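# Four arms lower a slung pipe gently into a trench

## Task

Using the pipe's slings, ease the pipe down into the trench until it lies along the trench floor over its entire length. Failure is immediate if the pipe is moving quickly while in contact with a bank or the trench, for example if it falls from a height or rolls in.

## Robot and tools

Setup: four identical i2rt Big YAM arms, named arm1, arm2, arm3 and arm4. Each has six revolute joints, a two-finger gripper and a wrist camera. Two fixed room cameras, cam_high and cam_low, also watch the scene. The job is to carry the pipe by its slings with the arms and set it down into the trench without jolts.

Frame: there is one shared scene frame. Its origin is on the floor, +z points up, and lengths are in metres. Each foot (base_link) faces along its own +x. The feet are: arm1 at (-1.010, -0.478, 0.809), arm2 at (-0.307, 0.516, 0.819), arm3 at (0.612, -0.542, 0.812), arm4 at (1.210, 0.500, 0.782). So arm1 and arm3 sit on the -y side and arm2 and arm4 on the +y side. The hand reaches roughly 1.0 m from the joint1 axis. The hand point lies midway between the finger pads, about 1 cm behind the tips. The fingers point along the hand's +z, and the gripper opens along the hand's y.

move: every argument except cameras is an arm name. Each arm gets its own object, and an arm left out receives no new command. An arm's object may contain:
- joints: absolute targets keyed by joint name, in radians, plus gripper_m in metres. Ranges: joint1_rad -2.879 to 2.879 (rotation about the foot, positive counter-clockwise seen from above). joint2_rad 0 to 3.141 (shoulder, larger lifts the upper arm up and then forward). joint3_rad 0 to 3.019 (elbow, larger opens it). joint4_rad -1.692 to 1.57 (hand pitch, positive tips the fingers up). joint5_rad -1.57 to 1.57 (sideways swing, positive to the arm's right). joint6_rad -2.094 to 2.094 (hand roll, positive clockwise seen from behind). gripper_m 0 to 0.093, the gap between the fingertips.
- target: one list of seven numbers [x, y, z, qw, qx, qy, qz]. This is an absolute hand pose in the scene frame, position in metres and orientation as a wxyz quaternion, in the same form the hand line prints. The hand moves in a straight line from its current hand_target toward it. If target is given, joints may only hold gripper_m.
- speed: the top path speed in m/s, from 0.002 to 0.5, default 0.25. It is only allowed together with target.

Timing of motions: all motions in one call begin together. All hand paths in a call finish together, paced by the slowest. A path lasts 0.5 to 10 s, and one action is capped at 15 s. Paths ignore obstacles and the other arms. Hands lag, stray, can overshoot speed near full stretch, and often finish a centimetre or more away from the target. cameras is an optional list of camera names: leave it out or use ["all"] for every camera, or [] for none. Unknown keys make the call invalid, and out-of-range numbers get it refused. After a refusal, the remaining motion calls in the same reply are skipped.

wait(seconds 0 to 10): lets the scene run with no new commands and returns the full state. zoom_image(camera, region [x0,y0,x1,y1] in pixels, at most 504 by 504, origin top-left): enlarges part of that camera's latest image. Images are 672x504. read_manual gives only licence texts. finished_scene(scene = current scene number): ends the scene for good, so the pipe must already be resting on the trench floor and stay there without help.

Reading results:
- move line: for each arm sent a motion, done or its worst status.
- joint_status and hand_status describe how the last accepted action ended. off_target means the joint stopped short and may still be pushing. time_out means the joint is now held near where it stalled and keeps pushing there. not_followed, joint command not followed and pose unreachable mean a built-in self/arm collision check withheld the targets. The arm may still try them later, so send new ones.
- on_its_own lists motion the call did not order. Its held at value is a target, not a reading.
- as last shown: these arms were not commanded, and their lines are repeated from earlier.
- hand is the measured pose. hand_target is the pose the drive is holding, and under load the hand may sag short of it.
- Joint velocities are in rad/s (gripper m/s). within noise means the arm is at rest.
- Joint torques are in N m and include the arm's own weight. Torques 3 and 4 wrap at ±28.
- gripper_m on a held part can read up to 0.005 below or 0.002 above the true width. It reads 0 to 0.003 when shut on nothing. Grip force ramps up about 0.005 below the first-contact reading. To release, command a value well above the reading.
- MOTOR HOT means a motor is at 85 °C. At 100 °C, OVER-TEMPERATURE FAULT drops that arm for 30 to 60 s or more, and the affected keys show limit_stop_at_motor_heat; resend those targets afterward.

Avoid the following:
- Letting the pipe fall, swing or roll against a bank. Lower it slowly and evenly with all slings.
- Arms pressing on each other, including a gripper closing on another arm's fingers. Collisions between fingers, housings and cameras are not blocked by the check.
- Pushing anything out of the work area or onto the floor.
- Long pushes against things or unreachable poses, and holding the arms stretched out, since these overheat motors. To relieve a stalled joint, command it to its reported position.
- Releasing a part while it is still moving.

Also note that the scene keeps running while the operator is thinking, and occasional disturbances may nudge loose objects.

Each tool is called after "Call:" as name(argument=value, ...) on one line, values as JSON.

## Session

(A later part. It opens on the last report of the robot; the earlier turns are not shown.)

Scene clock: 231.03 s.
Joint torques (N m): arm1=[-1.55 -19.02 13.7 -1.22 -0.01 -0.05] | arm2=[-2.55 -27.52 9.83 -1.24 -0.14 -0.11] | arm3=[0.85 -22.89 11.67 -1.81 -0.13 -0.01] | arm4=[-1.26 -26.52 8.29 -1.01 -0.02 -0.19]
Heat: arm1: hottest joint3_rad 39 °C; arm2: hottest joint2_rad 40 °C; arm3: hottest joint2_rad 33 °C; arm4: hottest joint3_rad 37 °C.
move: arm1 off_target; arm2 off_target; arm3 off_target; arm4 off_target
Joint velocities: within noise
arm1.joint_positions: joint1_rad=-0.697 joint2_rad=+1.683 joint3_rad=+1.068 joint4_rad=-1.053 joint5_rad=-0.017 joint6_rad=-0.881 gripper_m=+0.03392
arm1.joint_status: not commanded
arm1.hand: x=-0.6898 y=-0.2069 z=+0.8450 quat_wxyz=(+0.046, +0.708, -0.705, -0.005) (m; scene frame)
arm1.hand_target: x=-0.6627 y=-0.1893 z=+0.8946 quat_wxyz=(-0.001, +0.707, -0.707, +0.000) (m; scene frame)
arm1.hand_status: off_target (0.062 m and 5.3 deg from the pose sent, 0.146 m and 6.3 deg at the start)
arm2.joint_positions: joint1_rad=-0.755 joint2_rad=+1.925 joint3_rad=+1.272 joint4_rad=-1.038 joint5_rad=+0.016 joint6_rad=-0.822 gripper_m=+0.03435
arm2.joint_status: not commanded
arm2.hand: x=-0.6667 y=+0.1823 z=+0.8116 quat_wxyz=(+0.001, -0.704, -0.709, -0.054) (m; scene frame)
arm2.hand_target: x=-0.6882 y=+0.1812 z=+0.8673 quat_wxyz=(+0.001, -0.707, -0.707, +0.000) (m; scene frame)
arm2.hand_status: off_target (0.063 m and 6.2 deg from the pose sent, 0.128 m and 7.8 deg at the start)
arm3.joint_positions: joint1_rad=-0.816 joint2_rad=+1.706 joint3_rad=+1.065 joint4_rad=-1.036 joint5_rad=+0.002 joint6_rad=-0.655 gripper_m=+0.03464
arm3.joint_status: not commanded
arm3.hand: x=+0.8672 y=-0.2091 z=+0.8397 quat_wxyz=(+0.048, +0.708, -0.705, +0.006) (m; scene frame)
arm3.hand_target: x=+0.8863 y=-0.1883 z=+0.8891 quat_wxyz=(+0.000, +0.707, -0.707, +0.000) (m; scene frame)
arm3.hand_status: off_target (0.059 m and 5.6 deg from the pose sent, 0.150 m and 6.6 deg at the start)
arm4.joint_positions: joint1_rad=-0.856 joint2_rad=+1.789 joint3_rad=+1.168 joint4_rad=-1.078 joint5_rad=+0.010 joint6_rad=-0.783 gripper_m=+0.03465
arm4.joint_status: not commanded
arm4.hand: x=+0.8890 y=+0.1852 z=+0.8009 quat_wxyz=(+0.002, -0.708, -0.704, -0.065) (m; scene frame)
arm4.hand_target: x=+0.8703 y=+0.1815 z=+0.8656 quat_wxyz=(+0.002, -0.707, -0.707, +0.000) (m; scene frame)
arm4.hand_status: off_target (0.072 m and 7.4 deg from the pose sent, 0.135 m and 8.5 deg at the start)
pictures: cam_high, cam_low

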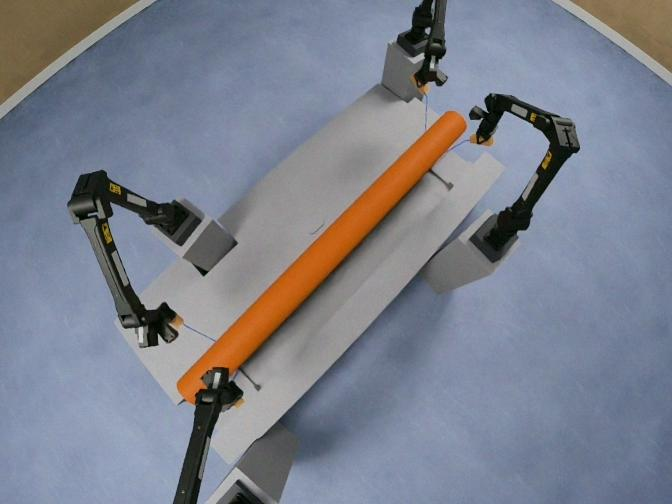

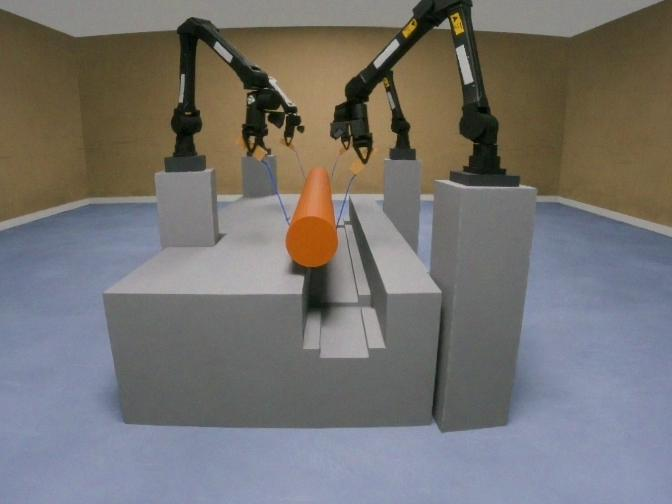

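Call:
move(arm1={"target": [-0.660, -0.075, 0.895, 0, 0.7071, -0.7071, 0], "speed": 0.06}, arm2={"target": [-0.690, 0.305, 0.865, 0, 0.7071, 0.7071, 0], "speed": 0.06}, arm3={"target": [0.888, -0.075, 0.895, 0, 0.7071, -0.7071, 0], "speed": 0.06}, arm4={"target": [0.868, 0.305, 0.87, 0, 0.7071, 0.7071, 0], "speed": 0.06})

Call:
zoom_image(camera="cam_low", region=[210, 120, 410, 300])

Call:
zoom_image(camera="cam_high", region=[100, 250, 350, 500])

Scene clock: 238.60 s.
Joint torques (N m): arm1=[-2.02 -22.95 14.02 -1.26 0 -0.04] | arm2=[-2.55 -22.95 9.58 -1.17 -0.11 -0.1] | arm3=[0.67 -28.86 12.07 -2 -0.11 0] | arm4=[-1.44 -21.83 8.38 -0.92 0.06 -0.18]
Heat: arm1: hottest joint3_rad 40 °C; arm2: hottest joint2_rad 40 °C; arm3: hottest joint3_rad 35 °C; arm4: hottest joint3_rad 36 °C.
move: arm1 off_target; arm2 off_target; arm3 off_target; arm4 off_target
Joint velocities: within noise
arm1.joint_positions: joint1_rad=-0.531 joint2_rad=+1.876 joint3_rad=+1.315 joint4_rad=-1.112 joint5_rad=-0.017 joint6_rad=-0.720 gripper_m=+0.03392
arm1.joint_status: not commanded
arm1.hand: x=-0.6880 y=-0.0979 z=+0.8333 quat_wxyz=(+0.050, +0.710, -0.703, +0.003) (m; scene frame)
arm1.hand_target: x=-0.6630 y=-0.0783 z=+0.8944 quat_wxyz=(-0.001, +0.707, -0.707, +0.000) (m; scene frame)
arm1.hand_status: off_target (0.071 m and 5.8 deg from the pose sent, 0.144 m and 5.3 deg at the start)
arm2.joint_positions: joint1_rad=-0.966 joint2_rad=+1.750 joint3_rad=+1.042 joint4_rad=-0.965 joint5_rad=+0.015 joint6_rad=-1.038 gripper_m=+0.03435
arm2.joint_status: not commanded
arm2.hand: x=-0.6691 y=+0.3008 z=+0.8220 quat_wxyz=(-0.011, -0.702, -0.710, -0.045) (m; scene frame)
arm2.hand_target: x=-0.6887 y=+0.3053 z=+0.8630 quat_wxyz=(+0.001, -0.707, -0.707, -0.001) (m; scene frame)
arm2.hand_status: off_target (0.048 m and 5.3 deg from the pose sent, 0.136 m and 6.2 deg at the start)
arm3.joint_positions: joint1_rad=-0.689 joint2_rad=+1.928 joint3_rad=+1.365 joint4_rad=-1.124 joint5_rad=+0.001 joint6_rad=-0.531 gripper_m=+0.03464
arm3.joint_status: not commanded
arm3.hand: x=+0.8688 y=-0.0992 z=+0.8305 quat_wxyz=(+0.051, +0.709, -0.703, +0.013) (m; scene frame)
arm3.hand_target: x=+0.8859 y=-0.0784 z=+0.8938 quat_wxyz=(-0.001, +0.707, -0.707, +0.000) (m; scene frame)
arm3.hand_status: off_target (0.072 m and 6.1 deg from the pose sent, 0.147 m and 5.6 deg at the start)
arm4.joint_positions: joint1_rad=-1.087 joint2_rad=+1.589 joint3_rad=+0.954 joint4_rad=-1.047 joint5_rad=+0.007 joint6_rad=-1.017 gripper_m=+0.03465
arm4.joint_status: not commanded
arm4.hand: x=+0.8875 y=+0.3044 z=+0.8178 quat_wxyz=(-0.012, -0.707, -0.705, -0.056) (m; scene frame)
arm4.hand_target: x=+0.8698 y=+0.3055 z=+0.8666 quat_wxyz=(+0.002, -0.707, -0.707, -0.001) (m; scene frame)
arm4.hand_status: off_target (0.056 m and 6.6 deg from the pose sent, 0.140 m and 7.4 deg at the start)
pictures: arm1_cam_wrist, arm2_cam_wrist, arm3_cam_wrist, arm4_cam_wrist, cam_high, cam_low

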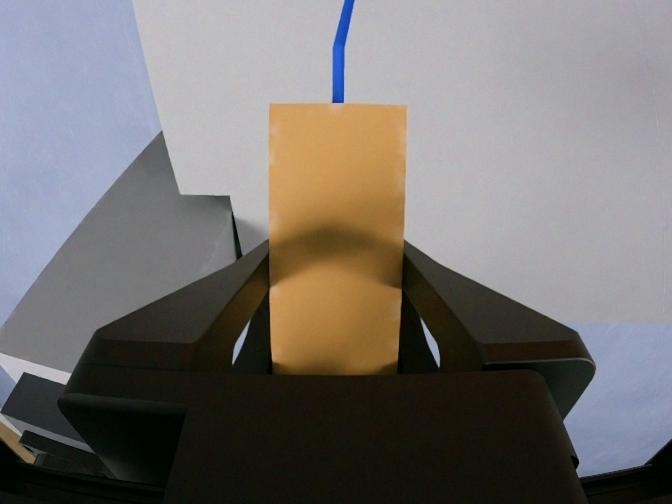

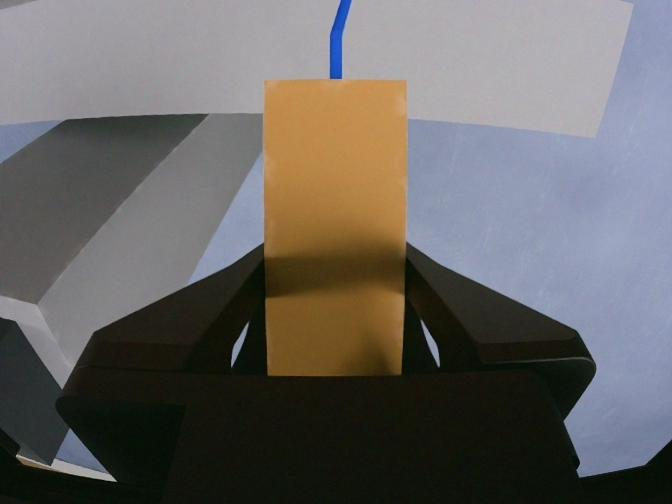

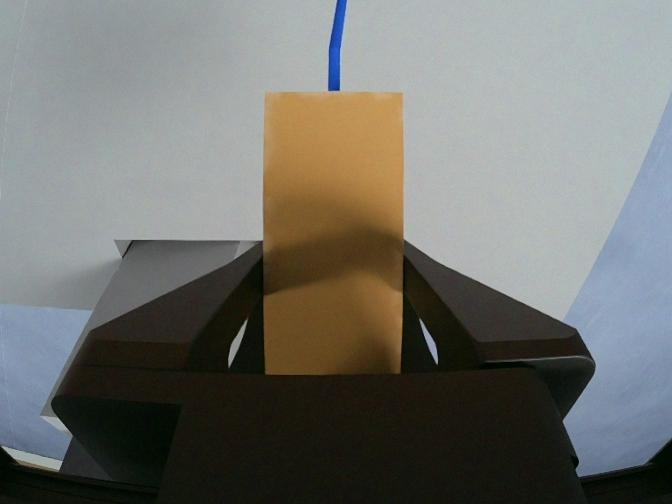

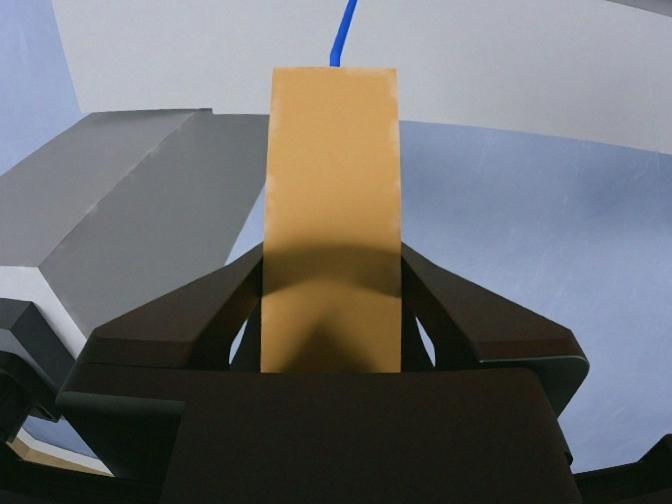

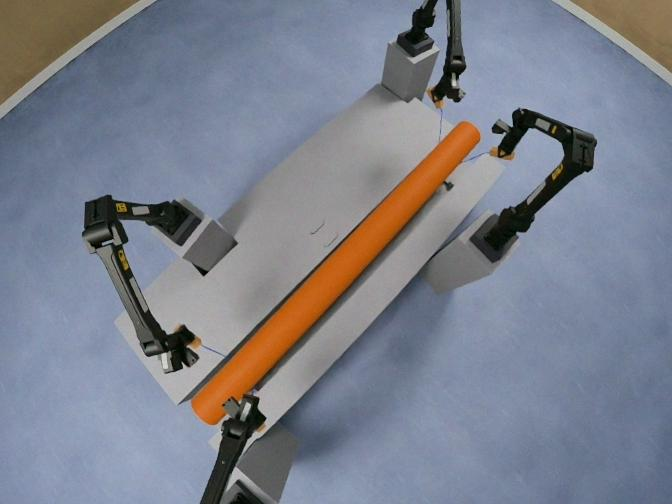

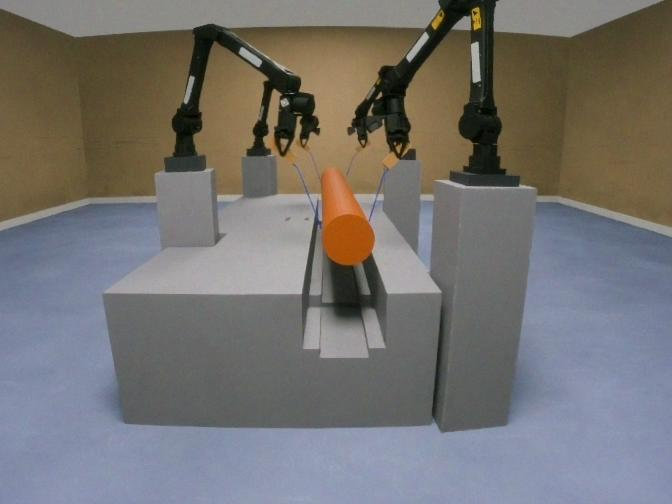

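Scaled by 2.520.

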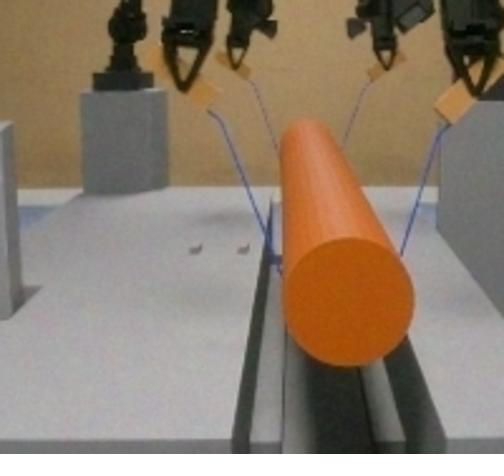

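Scaled by 2.016.

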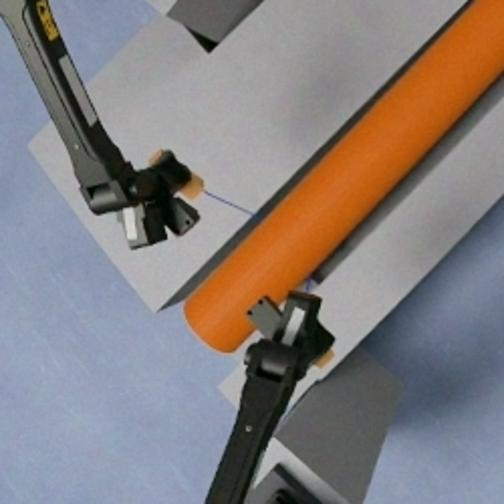

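Call:
move(arm1={"target": [-0.660, -0.075, 0.73, 0, 0.7071, -0.7071, 0], "speed": 0.06}, arm2={"target": [-0.690, 0.305, 0.70, 0, 0.7071, 0.7071, 0], "speed": 0.06}, arm3={"target": [0.888, -0.088, 0.73, 0, 0.7071, -0.7071, 0], "speed": 0.06}, arm4={"target": [0.868, 0.292, 0.705, 0, 0.7071, 0.7071, 0], "speed": 0.06}, cameras=["cam_high", "cam_low"])

Call:
zoom_image(camera="cam_low", region=[250, 160, 430, 380])

Call:
zoom_image(camera="cam_high", region=[150, 80, 520, 450])

Scene clock: 253.73 s.
Joint torques (N m): arm1=[-1.55 -24.82 6.84 0.03 -0.07 -0.01] | arm2=[-3.31 -21.6 5.37 -0.83 -0.11 -0.05] | arm3=[-0.62 -29.22 5.91 -0.73 -0.08 -0.13] | arm4=[-0.26 -20.31 4.6 -0.36 0.01 0.1]
Heat: arm1: hottest joint3_rad 41 °C; arm2: hottest joint2_rad 41 °C; arm3: hottest joint3_rad 36 °C; arm4: hottest joint3_rad 36 °C.
move: arm1 off_target; arm2 off_target; arm3 off_target; arm4 off_target
Joint velocities: within noise
arm1.joint_positions: joint1_rad=-0.529 joint2_rad=+2.128 joint3_rad=+1.268 joint4_rad=-0.787 joint5_rad=-0.017 joint6_rad=-0.718 gripper_m=+0.03392
arm1.joint_status: not commanded
arm1.hand: x=-0.6791 y=-0.0897 z=+0.6914 quat_wxyz=(+0.037, +0.710, -0.703, +0.003) (m; scene frame)
arm1.hand_target: x=-0.6606 y=-0.0758 z=+0.7293 quat_wxyz=(+0.000, +0.707, -0.707, +0.000) (m; scene frame)
arm1.hand_status: off_target (0.046 m and 4.3 deg from the pose sent, 0.110 m and 5.8 deg at the start)
arm2.joint_positions: joint1_rad=-0.968 joint2_rad=+2.052 joint3_rad=+0.966 joint4_rad=-0.550 joint5_rad=+0.014 joint6_rad=-1.047 gripper_m=+0.03435
arm2.joint_status: not commanded
arm2.hand: x=-0.6681 y=+0.3000 z=+0.6752 quat_wxyz=(-0.007, -0.700, -0.713, -0.026) (m; scene frame)
arm2.hand_target: x=-0.6894 y=+0.3052 z=+0.6991 quat_wxyz=(+0.001, -0.707, -0.707, +0.000) (m; scene frame)
arm2.hand_status: off_target (0.034 m and 3.3 deg from the pose sent, 0.124 m and 5.3 deg at the start)
arm3.joint_positions: joint1_rad=-0.689 joint2_rad=+2.148 joint3_rad=+1.268 joint4_rad=-0.773 joint5_rad=+0.001 joint6_rad=-0.531 gripper_m=+0.03464
arm3.joint_status: not commanded
arm3.hand: x=+0.8674 y=-0.1009 z=+0.6887 quat_wxyz=(+0.035, +0.709, -0.704, +0.009) (m; scene frame)
arm3.hand_target: x=+0.8873 y=-0.0890 z=+0.7286 quat_wxyz=(+0.000, +0.707, -0.707, +0.001) (m; scene frame)
arm3.hand_status: off_target (0.048 m and 4.1 deg from the pose sent, 0.103 m and 6.1 deg at the start)
arm4.joint_positions: joint1_rad=-1.079 joint2_rad=+1.895 joint3_rad=+0.846 joint4_rad=-0.596 joint5_rad=+0.005 joint6_rad=-1.017 gripper_m=+0.03465
arm4.joint_status: not commanded
arm4.hand: x=+0.8877 y=+0.3001 z=+0.6727 quat_wxyz=(-0.008, -0.705, -0.708, -0.037) (m; scene frame)
arm4.hand_target: x=+0.8687 y=+0.2923 z=+0.7034 quat_wxyz=(+0.000, -0.707, -0.707, +0.000) (m; scene frame)
arm4.hand_status: off_target (0.039 m and 4.4 deg from the pose sent, 0.115 m and 6.5 deg at the start)
pictures: cam_high, cam_low

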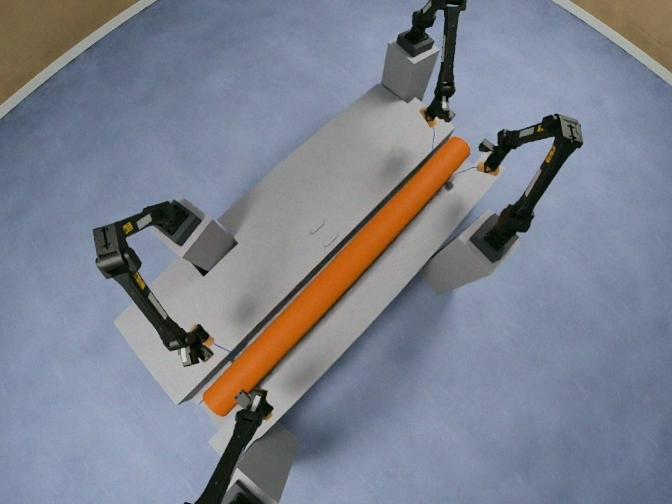

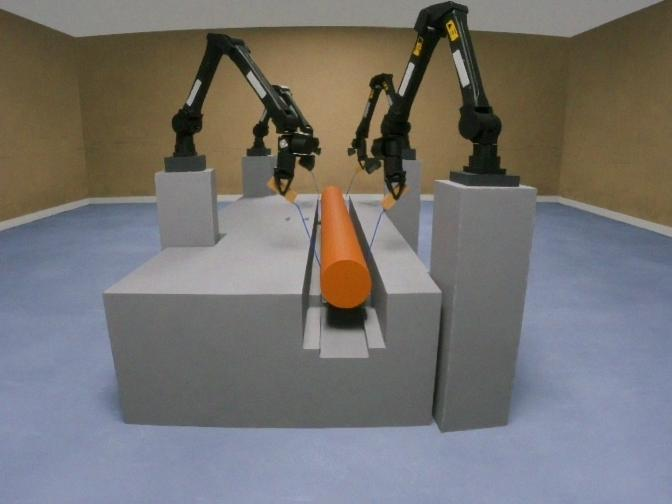

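Scaled by 2.291.

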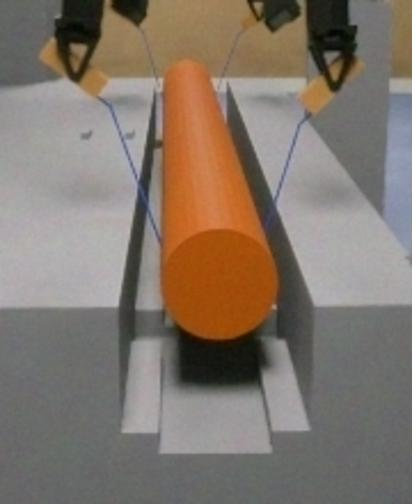

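Scaled by 1.362.

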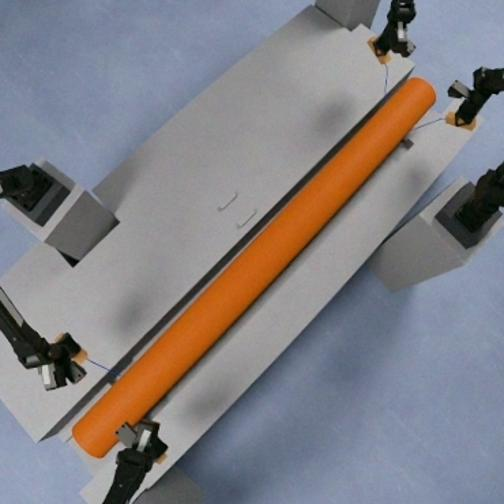

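Call:
move(arm1={"target": [-0.660, -0.075, 0.675, 0, 0.7071, -0.7071, 0], "speed": 0.04}, arm2={"target": [-0.690, 0.305, 0.65, 0, 0.7071, 0.7071, 0], "speed": 0.04}, arm3={"target": [0.888, -0.10, 0.675, 0, 0.7071, -0.7071, 0], "speed": 0.04}, arm4={"target": [0.868, 0.280, 0.65, 0, 0.7071, 0.7071, 0], "speed": 0.04}, cameras=["cam_high", "cam_low"])

Call:
zoom_image(camera="cam_low", region=[250, 160, 430, 380])

Call:
zoom_image(camera="cam_low", region=[300, 170, 370, 240])

Call:
zoom_image(camera="cam_high", region=[370, 80, 520, 230])

Scene clock: 262.13 s.
Joint torques (N m): arm1=[-0.91 -24.64 6.19 -0.12 -0.03 -0.03] | arm2=[-3.25 -21.36 5.18 -0.85 -0.09 -0.05] | arm3=[-0.56 -29.04 4.75 -0.69 -0.07 -0.15] | arm4=[-0.21 -20.19 4.72 -0.5 0.03 0.16]
Heat: arm1: hottest joint3_rad 41 °C; arm2: hottest joint2_rad 40 °C; arm3: hottest joint3_rad 36 °C; arm4: hottest joint3_rad 35 °C.
move: arm1 off_target; arm2 off_target; arm3 off_target; arm4 off_target
Joint velocities: within noise
arm1.joint_positions: joint1_rad=-0.527 joint2_rad=+2.225 joint3_rad=+1.268 joint4_rad=-0.679 joint5_rad=-0.017 joint6_rad=-0.717 gripper_m=+0.03392
arm1.joint_status: not commanded
arm1.hand: x=-0.6790 y=-0.0897 z=+0.6421 quat_wxyz=(+0.031, +0.710, -0.703, +0.002) (m; scene frame)
arm1.hand_target: x=-0.6606 y=-0.0756 z=+0.6744 quat_wxyz=(+0.000, +0.707, -0.707, +0.000) (m; scene frame)
arm1.hand_status: off_target (0.041 m and 3.6 deg from the pose sent, 0.029 m and 4.3 deg at the start)
arm2.joint_positions: joint1_rad=-0.970 joint2_rad=+2.171 joint3_rad=+0.966 joint4_rad=-0.435 joint5_rad=+0.014 joint6_rad=-1.049 gripper_m=+0.03435
arm2.joint_status: not commanded
arm2.hand: x=-0.6618 y=+0.3040 z=+0.6263 quat_wxyz=(-0.007, -0.701, -0.713, -0.028) (m; scene frame)
arm2.hand_target: x=-0.6893 y=+0.3056 z=+0.6495 quat_wxyz=(+0.001, -0.707, -0.707, +0.000) (m; scene frame)
arm2.hand_status: off_target (0.037 m and 3.5 deg from the pose sent, 0.034 m and 3.3 deg at the start)
arm3.joint_positions: joint1_rad=-0.700 joint2_rad=+2.233 joint3_rad=+1.240 joint4_rad=-0.648 joint5_rad=+0.001 joint6_rad=-0.542 gripper_m=+0.03464
arm3.joint_status: not commanded
arm3.hand: x=+0.8680 y=-0.1112 z=+0.6393 quat_wxyz=(+0.029, +0.709, -0.704, +0.007) (m; scene frame)
arm3.hand_target: x=+0.8876 y=-0.1008 z=+0.6737 quat_wxyz=(+0.000, +0.707, -0.707, +0.001) (m; scene frame)
arm3.hand_status: off_target (0.042 m and 3.4 deg from the pose sent, 0.025 m and 4.1 deg at the start)
arm4.joint_positions: joint1_rad=-1.056 joint2_rad=+2.035 joint3_rad=+0.846 joint4_rad=-0.457 joint5_rad=+0.005 joint6_rad=-0.999 gripper_m=+0.03465
arm4.joint_status: not commanded
arm4.hand: x=+0.8955 y=+0.2943 z=+0.6200 quat_wxyz=(-0.008, -0.703, -0.710, -0.038) (m; scene frame)
arm4.hand_target: x=+0.8689 y=+0.2807 z=+0.6491 quat_wxyz=(+0.000, -0.707, -0.707, +0.000) (m; scene frame)
arm4.hand_status: off_target (0.043 m and 4.5 deg from the pose sent, 0.036 m and 4.4 deg at the start)
pictures: cam_high, cam_low

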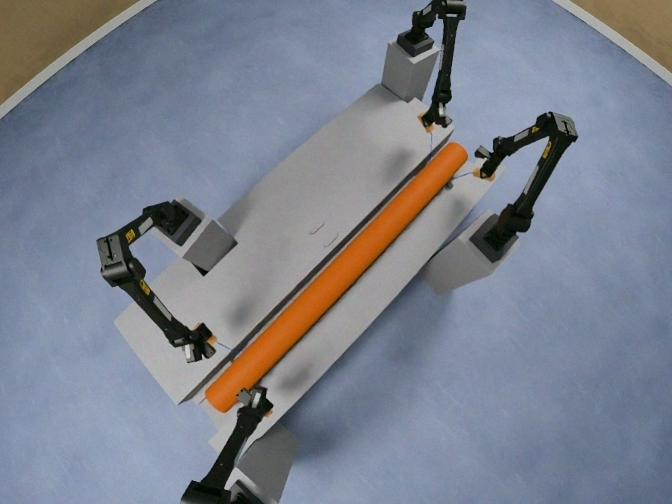

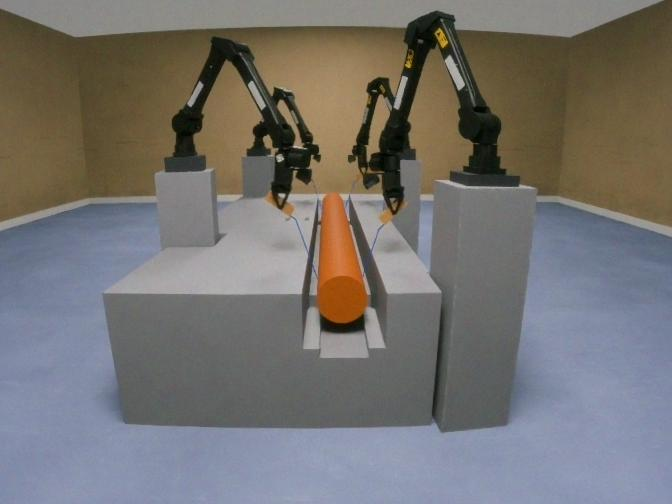

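Scaled by 2.291.

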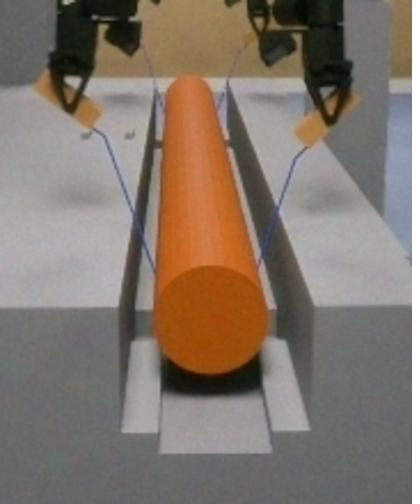

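Scaled by 7.200.

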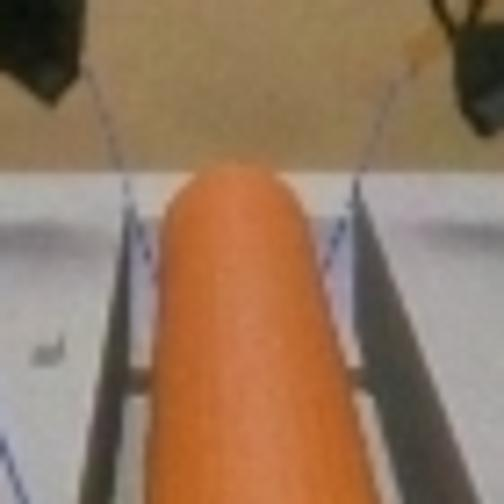

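Scaled by 3.360.

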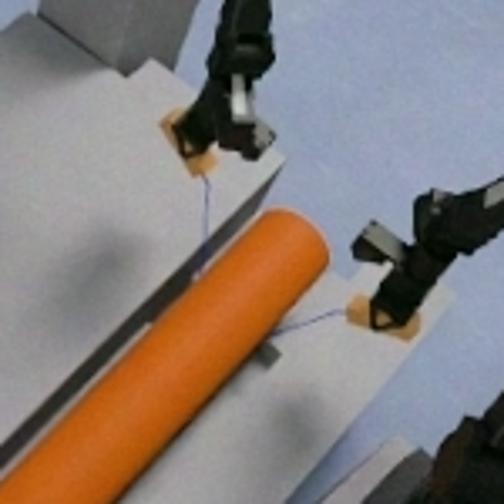

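Call:
move(arm1={"target": [-0.660, -0.077, 0.635, 0, 0.7071, -0.7071, 0], "speed": 0.025}, arm2={"target": [-0.690, 0.303, 0.61, 0, 0.7071, 0.7071, 0], "speed": 0.025}, arm3={"target": [0.888, -0.098, 0.635, 0, 0.7071, -0.7071, 0], "speed": 0.025}, arm4={"target": [0.868, 0.282, 0.61, 0, 0.7071, 0.7071, 0], "speed": 0.025}, cameras=["cam_high", "cam_low"])

Call:
zoom_image(camera="cam_low", region=[250, 160, 430, 380])

Call:
zoom_image(camera="cam_low", region=[300, 170, 370, 240])

Scene clock: 267.40 s.
Joint torques (N m): arm1=[-1.67 -23.47 6.24 -0.16 0.02 0.05] | arm2=[-3.08 -21.6 4.71 -0.87 -0.1 -0.03] | arm3=[-0.38 -27.69 5.3 -0.84 -0.09 -0.12] | arm4=[-0.56 -20.25 3.7 -0.4 0.04 0.11]
Heat: arm1: hottest joint3_rad 40 °C; arm2: hottest joint2_rad 40 °C; arm3: hottest joint2_rad 36 °C; arm4: hottest joint3_rad 35 °C.
move: arm1 off_target; arm2 off_target; arm3 off_target; arm4 off_target
Joint velocities: within noise
arm1.joint_positions: joint1_rad=-0.527 joint2_rad=+2.292 joint3_rad=+1.268 joint4_rad=-0.602 joint5_rad=-0.018 joint6_rad=-0.716 gripper_m=+0.03392
arm1.joint_status: not commanded
arm1.hand: x=-0.6803 y=-0.0916 z=+0.6081 quat_wxyz=(+0.027, +0.710, -0.703, +0.001) (m; scene frame)
arm1.hand_target: x=-0.6603 y=-0.0776 z=+0.6348 quat_wxyz=(+0.000, +0.707, -0.707, +0.000) (m; scene frame)
arm1.hand_status: off_target (0.037 m and 3.1 deg from the pose sent, 0.024 m and 3.6 deg at the start)
arm2.joint_positions: joint1_rad=-0.970 joint2_rad=+2.273 joint3_rad=+0.989 joint4_rad=-0.355 joint5_rad=+0.014 joint6_rad=-1.049 gripper_m=+0.03435
arm2.joint_status: not commanded
arm2.hand: x=-0.6599 y=+0.3045 z=+0.5877 quat_wxyz=(-0.007, -0.701, -0.713, -0.028) (m; scene frame)
arm2.hand_target: x=-0.6894 y=+0.3036 z=+0.6097 quat_wxyz=(+0.001, -0.707, -0.707, +0.000) (m; scene frame)
arm2.hand_status: off_target (0.037 m and 3.5 deg from the pose sent, 0.033 m and 3.5 deg at the start)
arm3.joint_positions: joint1_rad=-0.700 joint2_rad=+2.301 joint3_rad=+1.244 joint4_rad=-0.574 joint5_rad=+0.001 joint6_rad=-0.543 gripper_m=+0.03464
arm3.joint_status: not commanded
arm3.hand: x=+0.8670 y=-0.1127 z=+0.6060 quat_wxyz=(+0.025, +0.710, -0.704, +0.006) (m; scene frame)
arm3.hand_target: x=+0.8877 y=-0.0987 z=+0.6345 quat_wxyz=(+0.000, +0.707, -0.707, +0.000) (m; scene frame)
arm3.hand_status: off_target (0.039 m and 3.0 deg from the pose sent, 0.024 m and 3.4 deg at the start)
arm4.joint_positions: joint1_rad=-1.056 joint2_rad=+2.139 joint3_rad=+0.860 joint4_rad=-0.360 joint5_rad=+0.005 joint6_rad=-0.998 gripper_m=+0.03465
arm4.joint_status: not commanded
arm4.hand: x=+0.8956 y=+0.2941 z=+0.5831 quat_wxyz=(-0.007, -0.704, -0.710, -0.035) (m; scene frame)
arm4.hand_target: x=+0.8686 y=+0.2825 z=+0.6092 quat_wxyz=(+0.000, -0.707, -0.707, +0.000) (m; scene frame)
arm4.hand_status: off_target (0.040 m and 4.1 deg from the pose sent, 0.032 m and 4.5 deg at the start)
pictures: cam_high, cam_low

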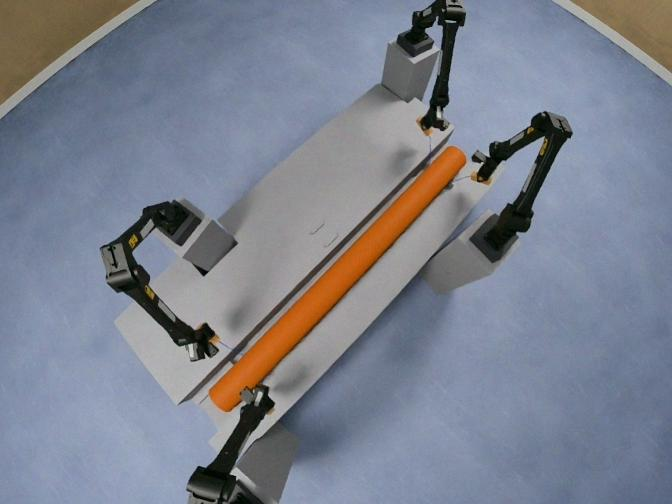

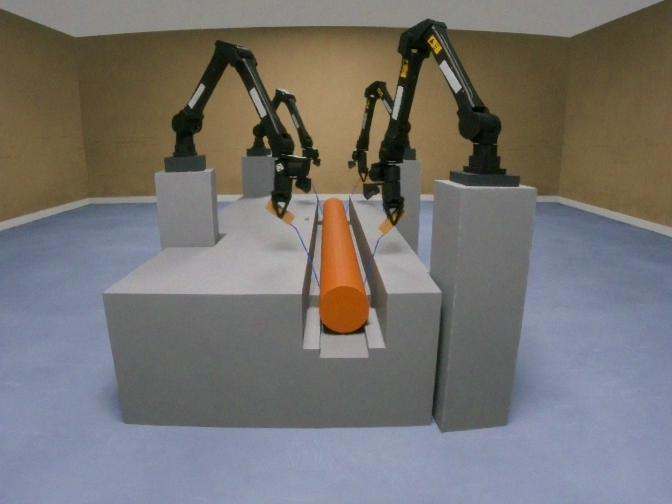

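Scaled by 2.291.

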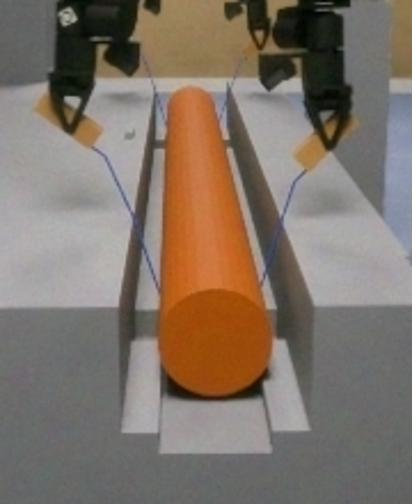

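Scaled by 7.200.

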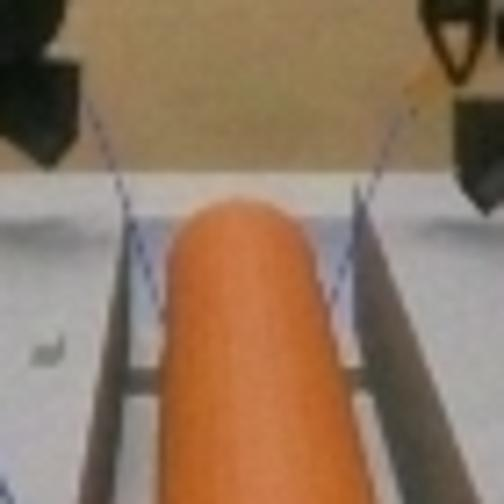

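Call:
move(arm1={"target": [-0.660, -0.077, 0.60, 0, 0.7071, -0.7071, 0], "speed": 0.025}, arm2={"target": [-0.690, 0.303, 0.59, 0, 0.7071, 0.7071, 0], "speed": 0.025}, arm3={"target": [0.888, -0.098, 0.60, 0, 0.7071, -0.7071, 0], "speed": 0.025}, arm4={"target": [0.868, 0.282, 0.59, 0, 0.7071, 0.7071, 0], "speed": 0.025}, cameras=["cam_high", "cam_low"])

Call:
zoom_image(camera="cam_low", region=[250, 160, 430, 380])

Call:
zoom_image(camera="cam_low", region=[300, 170, 370, 240])

Scene clock: 273.07 s.
Joint torques (N m): arm1=[-1.85 -23.3 5.81 -0.13 0.19 -0.02] | arm2=[-3.08 -21.66 4.01 -0.83 -0.11 -0.03] | arm3=[-0.44 -25.29 5.27 -0.29 -0.09 -0.1] | arm4=[-0.5 -18.43 3.77 0.01 0.04 0.1]
Heat: arm1: hottest joint3_rad 40 °C; arm2: hottest joint2_rad 40 °C; arm3: hottest joint2_rad 36 °C; arm4: hottest joint3_rad 34 °C.
move: arm1 off_target; arm2 off_target; arm3 off_target; arm4 off_target
Joint velocities: within noise
arm1.joint_positions: joint1_rad=-0.523 joint2_rad=+2.359 joint3_rad=+1.286 joint4_rad=-0.542 joint5_rad=-0.022 joint6_rad=-0.716 gripper_m=+0.03392
arm1.joint_status: not commanded
arm1.hand: x=-0.6807 y=-0.0884 z=+0.5780 quat_wxyz=(+0.021, +0.712, -0.702, -0.001) (m; scene frame)
arm1.hand_target: x=-0.6603 y=-0.0776 z=+0.6000 quat_wxyz=(+0.000, +0.707, -0.707, +0.000) (m; scene frame)
arm1.hand_status: off_target (0.032 m and 2.5 deg from the pose sent, 0.026 m and 3.1 deg at the start)
arm2.joint_positions: joint1_rad=-0.970 joint2_rad=+2.324 joint3_rad=+1.009 joint4_rad=-0.318 joint5_rad=+0.015 joint6_rad=-1.049 gripper_m=+0.03435
arm2.joint_status: not commanded
arm2.hand: x=-0.6622 y=+0.3029 z=+0.5690 quat_wxyz=(-0.006, -0.701, -0.713, -0.025) (m; scene frame)
arm2.hand_target: x=-0.6894 y=+0.3035 z=+0.5896 quat_wxyz=(+0.001, -0.707, -0.707, +0.000) (m; scene frame)
arm2.hand_status: off_target (0.035 m and 3.1 deg from the pose sent, 0.030 m and 3.5 deg at the start)
arm3.joint_positions: joint1_rad=-0.700 joint2_rad=+2.348 joint3_rad=+1.262 joint4_rad=-0.529 joint5_rad=+0.001 joint6_rad=-0.545 gripper_m=+0.03464
arm3.joint_status: not commanded
arm3.hand: x=+0.8698 y=-0.1077 z=+0.5864 quat_wxyz=(+0.017, +0.711, -0.703, +0.003) (m; scene frame)
arm3.hand_target: x=+0.8879 y=-0.0985 z=+0.6002 quat_wxyz=(+0.000, +0.707, -0.707, +0.000) (m; scene frame)
arm3.hand_status: off_target (0.025 m and 2.0 deg from the pose sent, 0.026 m and 3.0 deg at the start)
arm4.joint_positions: joint1_rad=-1.056 joint2_rad=+2.171 joint3_rad=+0.869 joint4_rad=-0.328 joint5_rad=+0.005 joint6_rad=-0.998 gripper_m=+0.03465
arm4.joint_status: not commanded
arm4.hand: x=+0.8935 y=+0.2927 z=+0.5721 quat_wxyz=(-0.006, -0.704, -0.710, -0.030) (m; scene frame)
arm4.hand_target: x=+0.8684 y=+0.2825 z=+0.5900 quat_wxyz=(+0.000, -0.707, -0.707, +0.000) (m; scene frame)
arm4.hand_status: off_target (0.033 m and 3.6 deg from the pose sent, 0.031 m and 4.1 deg at the start)
pictures: cam_high, cam_low

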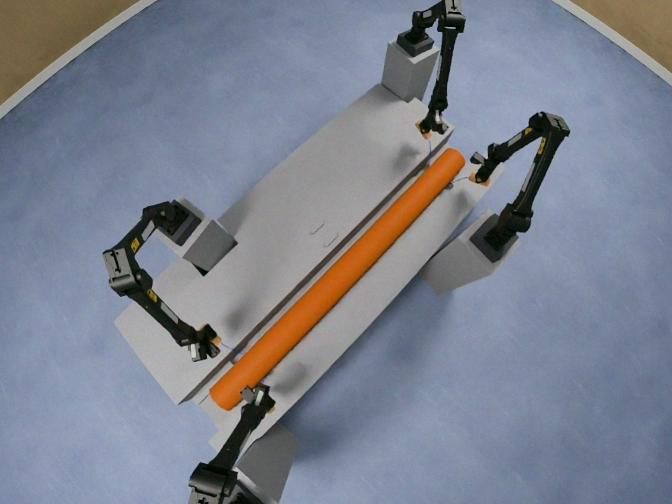

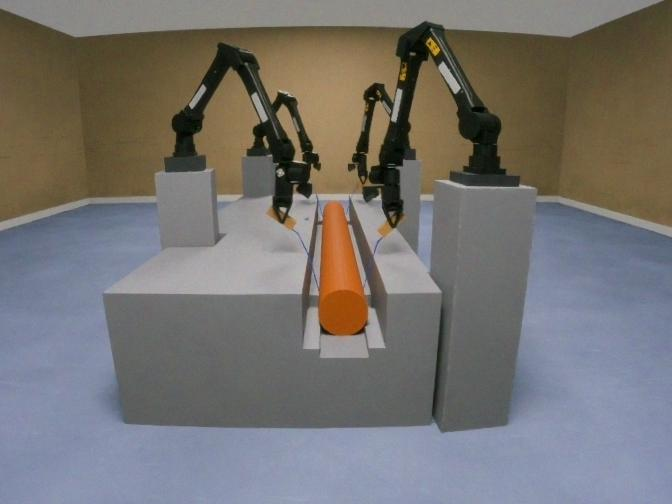

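Scaled by 2.291.

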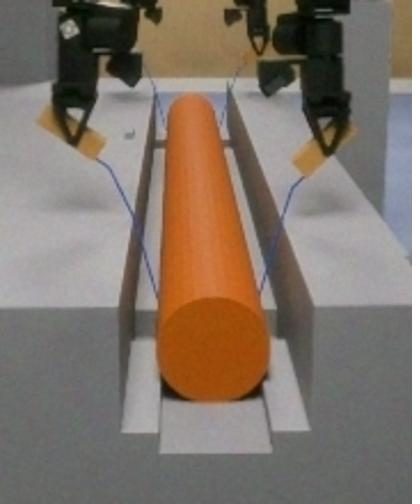

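Scaled by 7.200.

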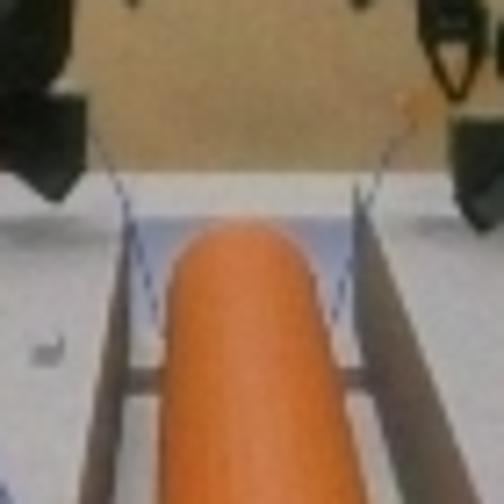

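Call:
move(arm1={"target": [-0.668, -0.10, 0.53, 0, 0.7071, -0.7071, 0], "speed": 0.04}, arm2={"target": [-0.685, 0.303, 0.53, 0, 0.7071, 0.7071, 0], "speed": 0.04}, arm3={"target": [0.884, -0.11, 0.53, 0, 0.7071, -0.7071, 0], "speed": 0.04}, arm4={"target": [0.870, 0.295, 0.53, 0, 0.7071, 0.7071, 0], "speed": 0.04}, cameras=["cam_high", "cam_low"])

Call:
zoom_image(camera="cam_low", region=[250, 160, 430, 380])

Scene clock: 281.87 s.
Joint torques (N m): arm1=[-0.97 -18.43 4.34 1.03 0.08 -0.14] | arm2=[-1.61 -17.14 4.11 0.02 -0.16 0.06] | arm3=[0.38 -22.24 4.79 0.46 -0.09 -0.06] | arm4=[-0.38 -15.09 2.88 0.65 0.03 -0.01]
Heat: arm1: hottest joint3_rad 38 °C; arm2: hottest joint2_rad 40 °C; arm3: hottest joint2_rad 35 °C; arm4: hottest joint3_rad 34 °C.
move: arm1 off_target; arm2 off_target; arm3 off_target; arm4 off_target
Joint velocities: within noise
arm1.joint_positions: joint1_rad=-0.544 joint2_rad=+2.432 joint3_rad=+1.286 joint4_rad=-0.422 joint5_rad=-0.019 joint6_rad=-0.722 gripper_m=+0.03392
arm1.joint_status: not commanded
arm1.hand: x=-0.6704 y=-0.0949 z=+0.5420 quat_wxyz=(-0.003, +0.707, -0.707, -0.001) (m; scene frame)
arm1.hand_target: x=-0.6682 y=-0.1002 z=+0.5303 quat_wxyz=(+0.000, +0.707, -0.707, +0.000) (m; scene frame)
arm1.hand_status: off_target (0.013 m and 0.3 deg from the pose sent, 0.051 m and 2.5 deg at the start)
arm2.joint_positions: joint1_rad=-0.986 joint2_rad=+2.425 joint3_rad=+1.053 joint4_rad=-0.235 joint5_rad=+0.015 joint6_rad=-1.054 gripper_m=+0.03435
arm2.joint_status: not commanded
arm2.hand: x=-0.6713 y=+0.3047 z=+0.5314 quat_wxyz=(-0.003, -0.705, -0.709, -0.013) (m; scene frame)
arm2.hand_target: x=-0.6848 y=+0.3033 z=+0.5303 quat_wxyz=(+0.000, -0.707, -0.707, +0.000) (m; scene frame)
arm2.hand_status: off_target (0.014 m and 1.6 deg from the pose sent, 0.045 m and 3.1 deg at the start)
arm3.joint_positions: joint1_rad=-0.717 joint2_rad=+2.464 joint3_rad=+1.281 joint4_rad=-0.419 joint5_rad=+0.001 joint6_rad=-0.554 gripper_m=+0.03464
arm3.joint_status: not commanded
arm3.hand: x=+0.8735 y=-0.1172 z=+0.5327 quat_wxyz=(+0.010, +0.708, -0.706, +0.002) (m; scene frame)
arm3.hand_target: x=+0.8838 y=-0.1103 z=+0.5303 quat_wxyz=(+0.000, +0.707, -0.707, +0.000) (m; scene frame)
arm3.hand_status: off_target (0.013 m and 1.2 deg from the pose sent, 0.058 m and 2.0 deg at the start)
arm4.joint_positions: joint1_rad=-1.084 joint2_rad=+2.292 joint3_rad=+0.896 joint4_rad=-0.205 joint5_rad=+0.005 joint6_rad=-1.015 gripper_m=+0.03465
arm4.joint_status: not commanded
arm4.hand: x=+0.8850 y=+0.2996 z=+0.5291 quat_wxyz=(-0.004, -0.708, -0.706, -0.016) (m; scene frame)
arm4.hand_target: x=+0.8701 y=+0.2952 z=+0.5304 quat_wxyz=(+0.000, -0.707, -0.707, +0.000) (m; scene frame)
arm4.hand_status: off_target (0.016 m and 1.9 deg from the pose sent, 0.048 m and 3.6 deg at the start)
pictures: cam_high, cam_low

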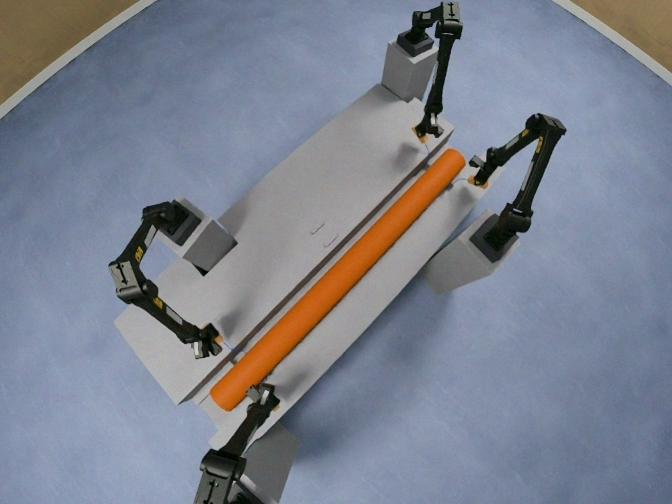

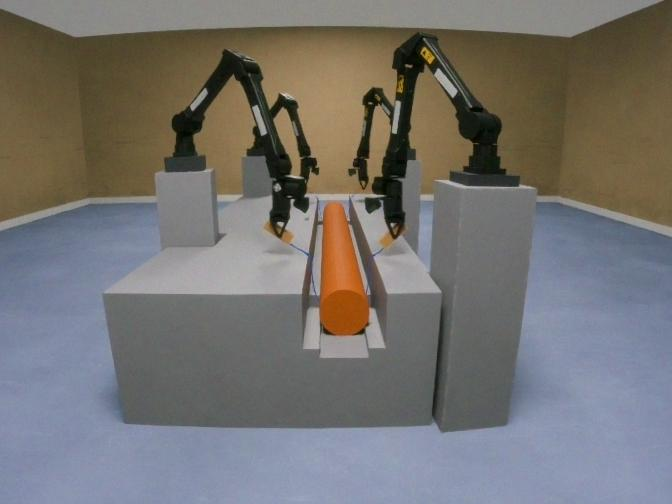

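Scaled by 2.291.

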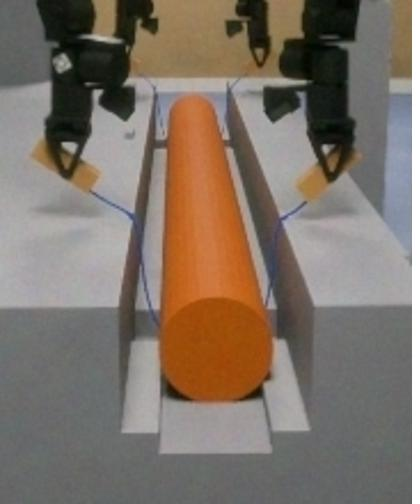

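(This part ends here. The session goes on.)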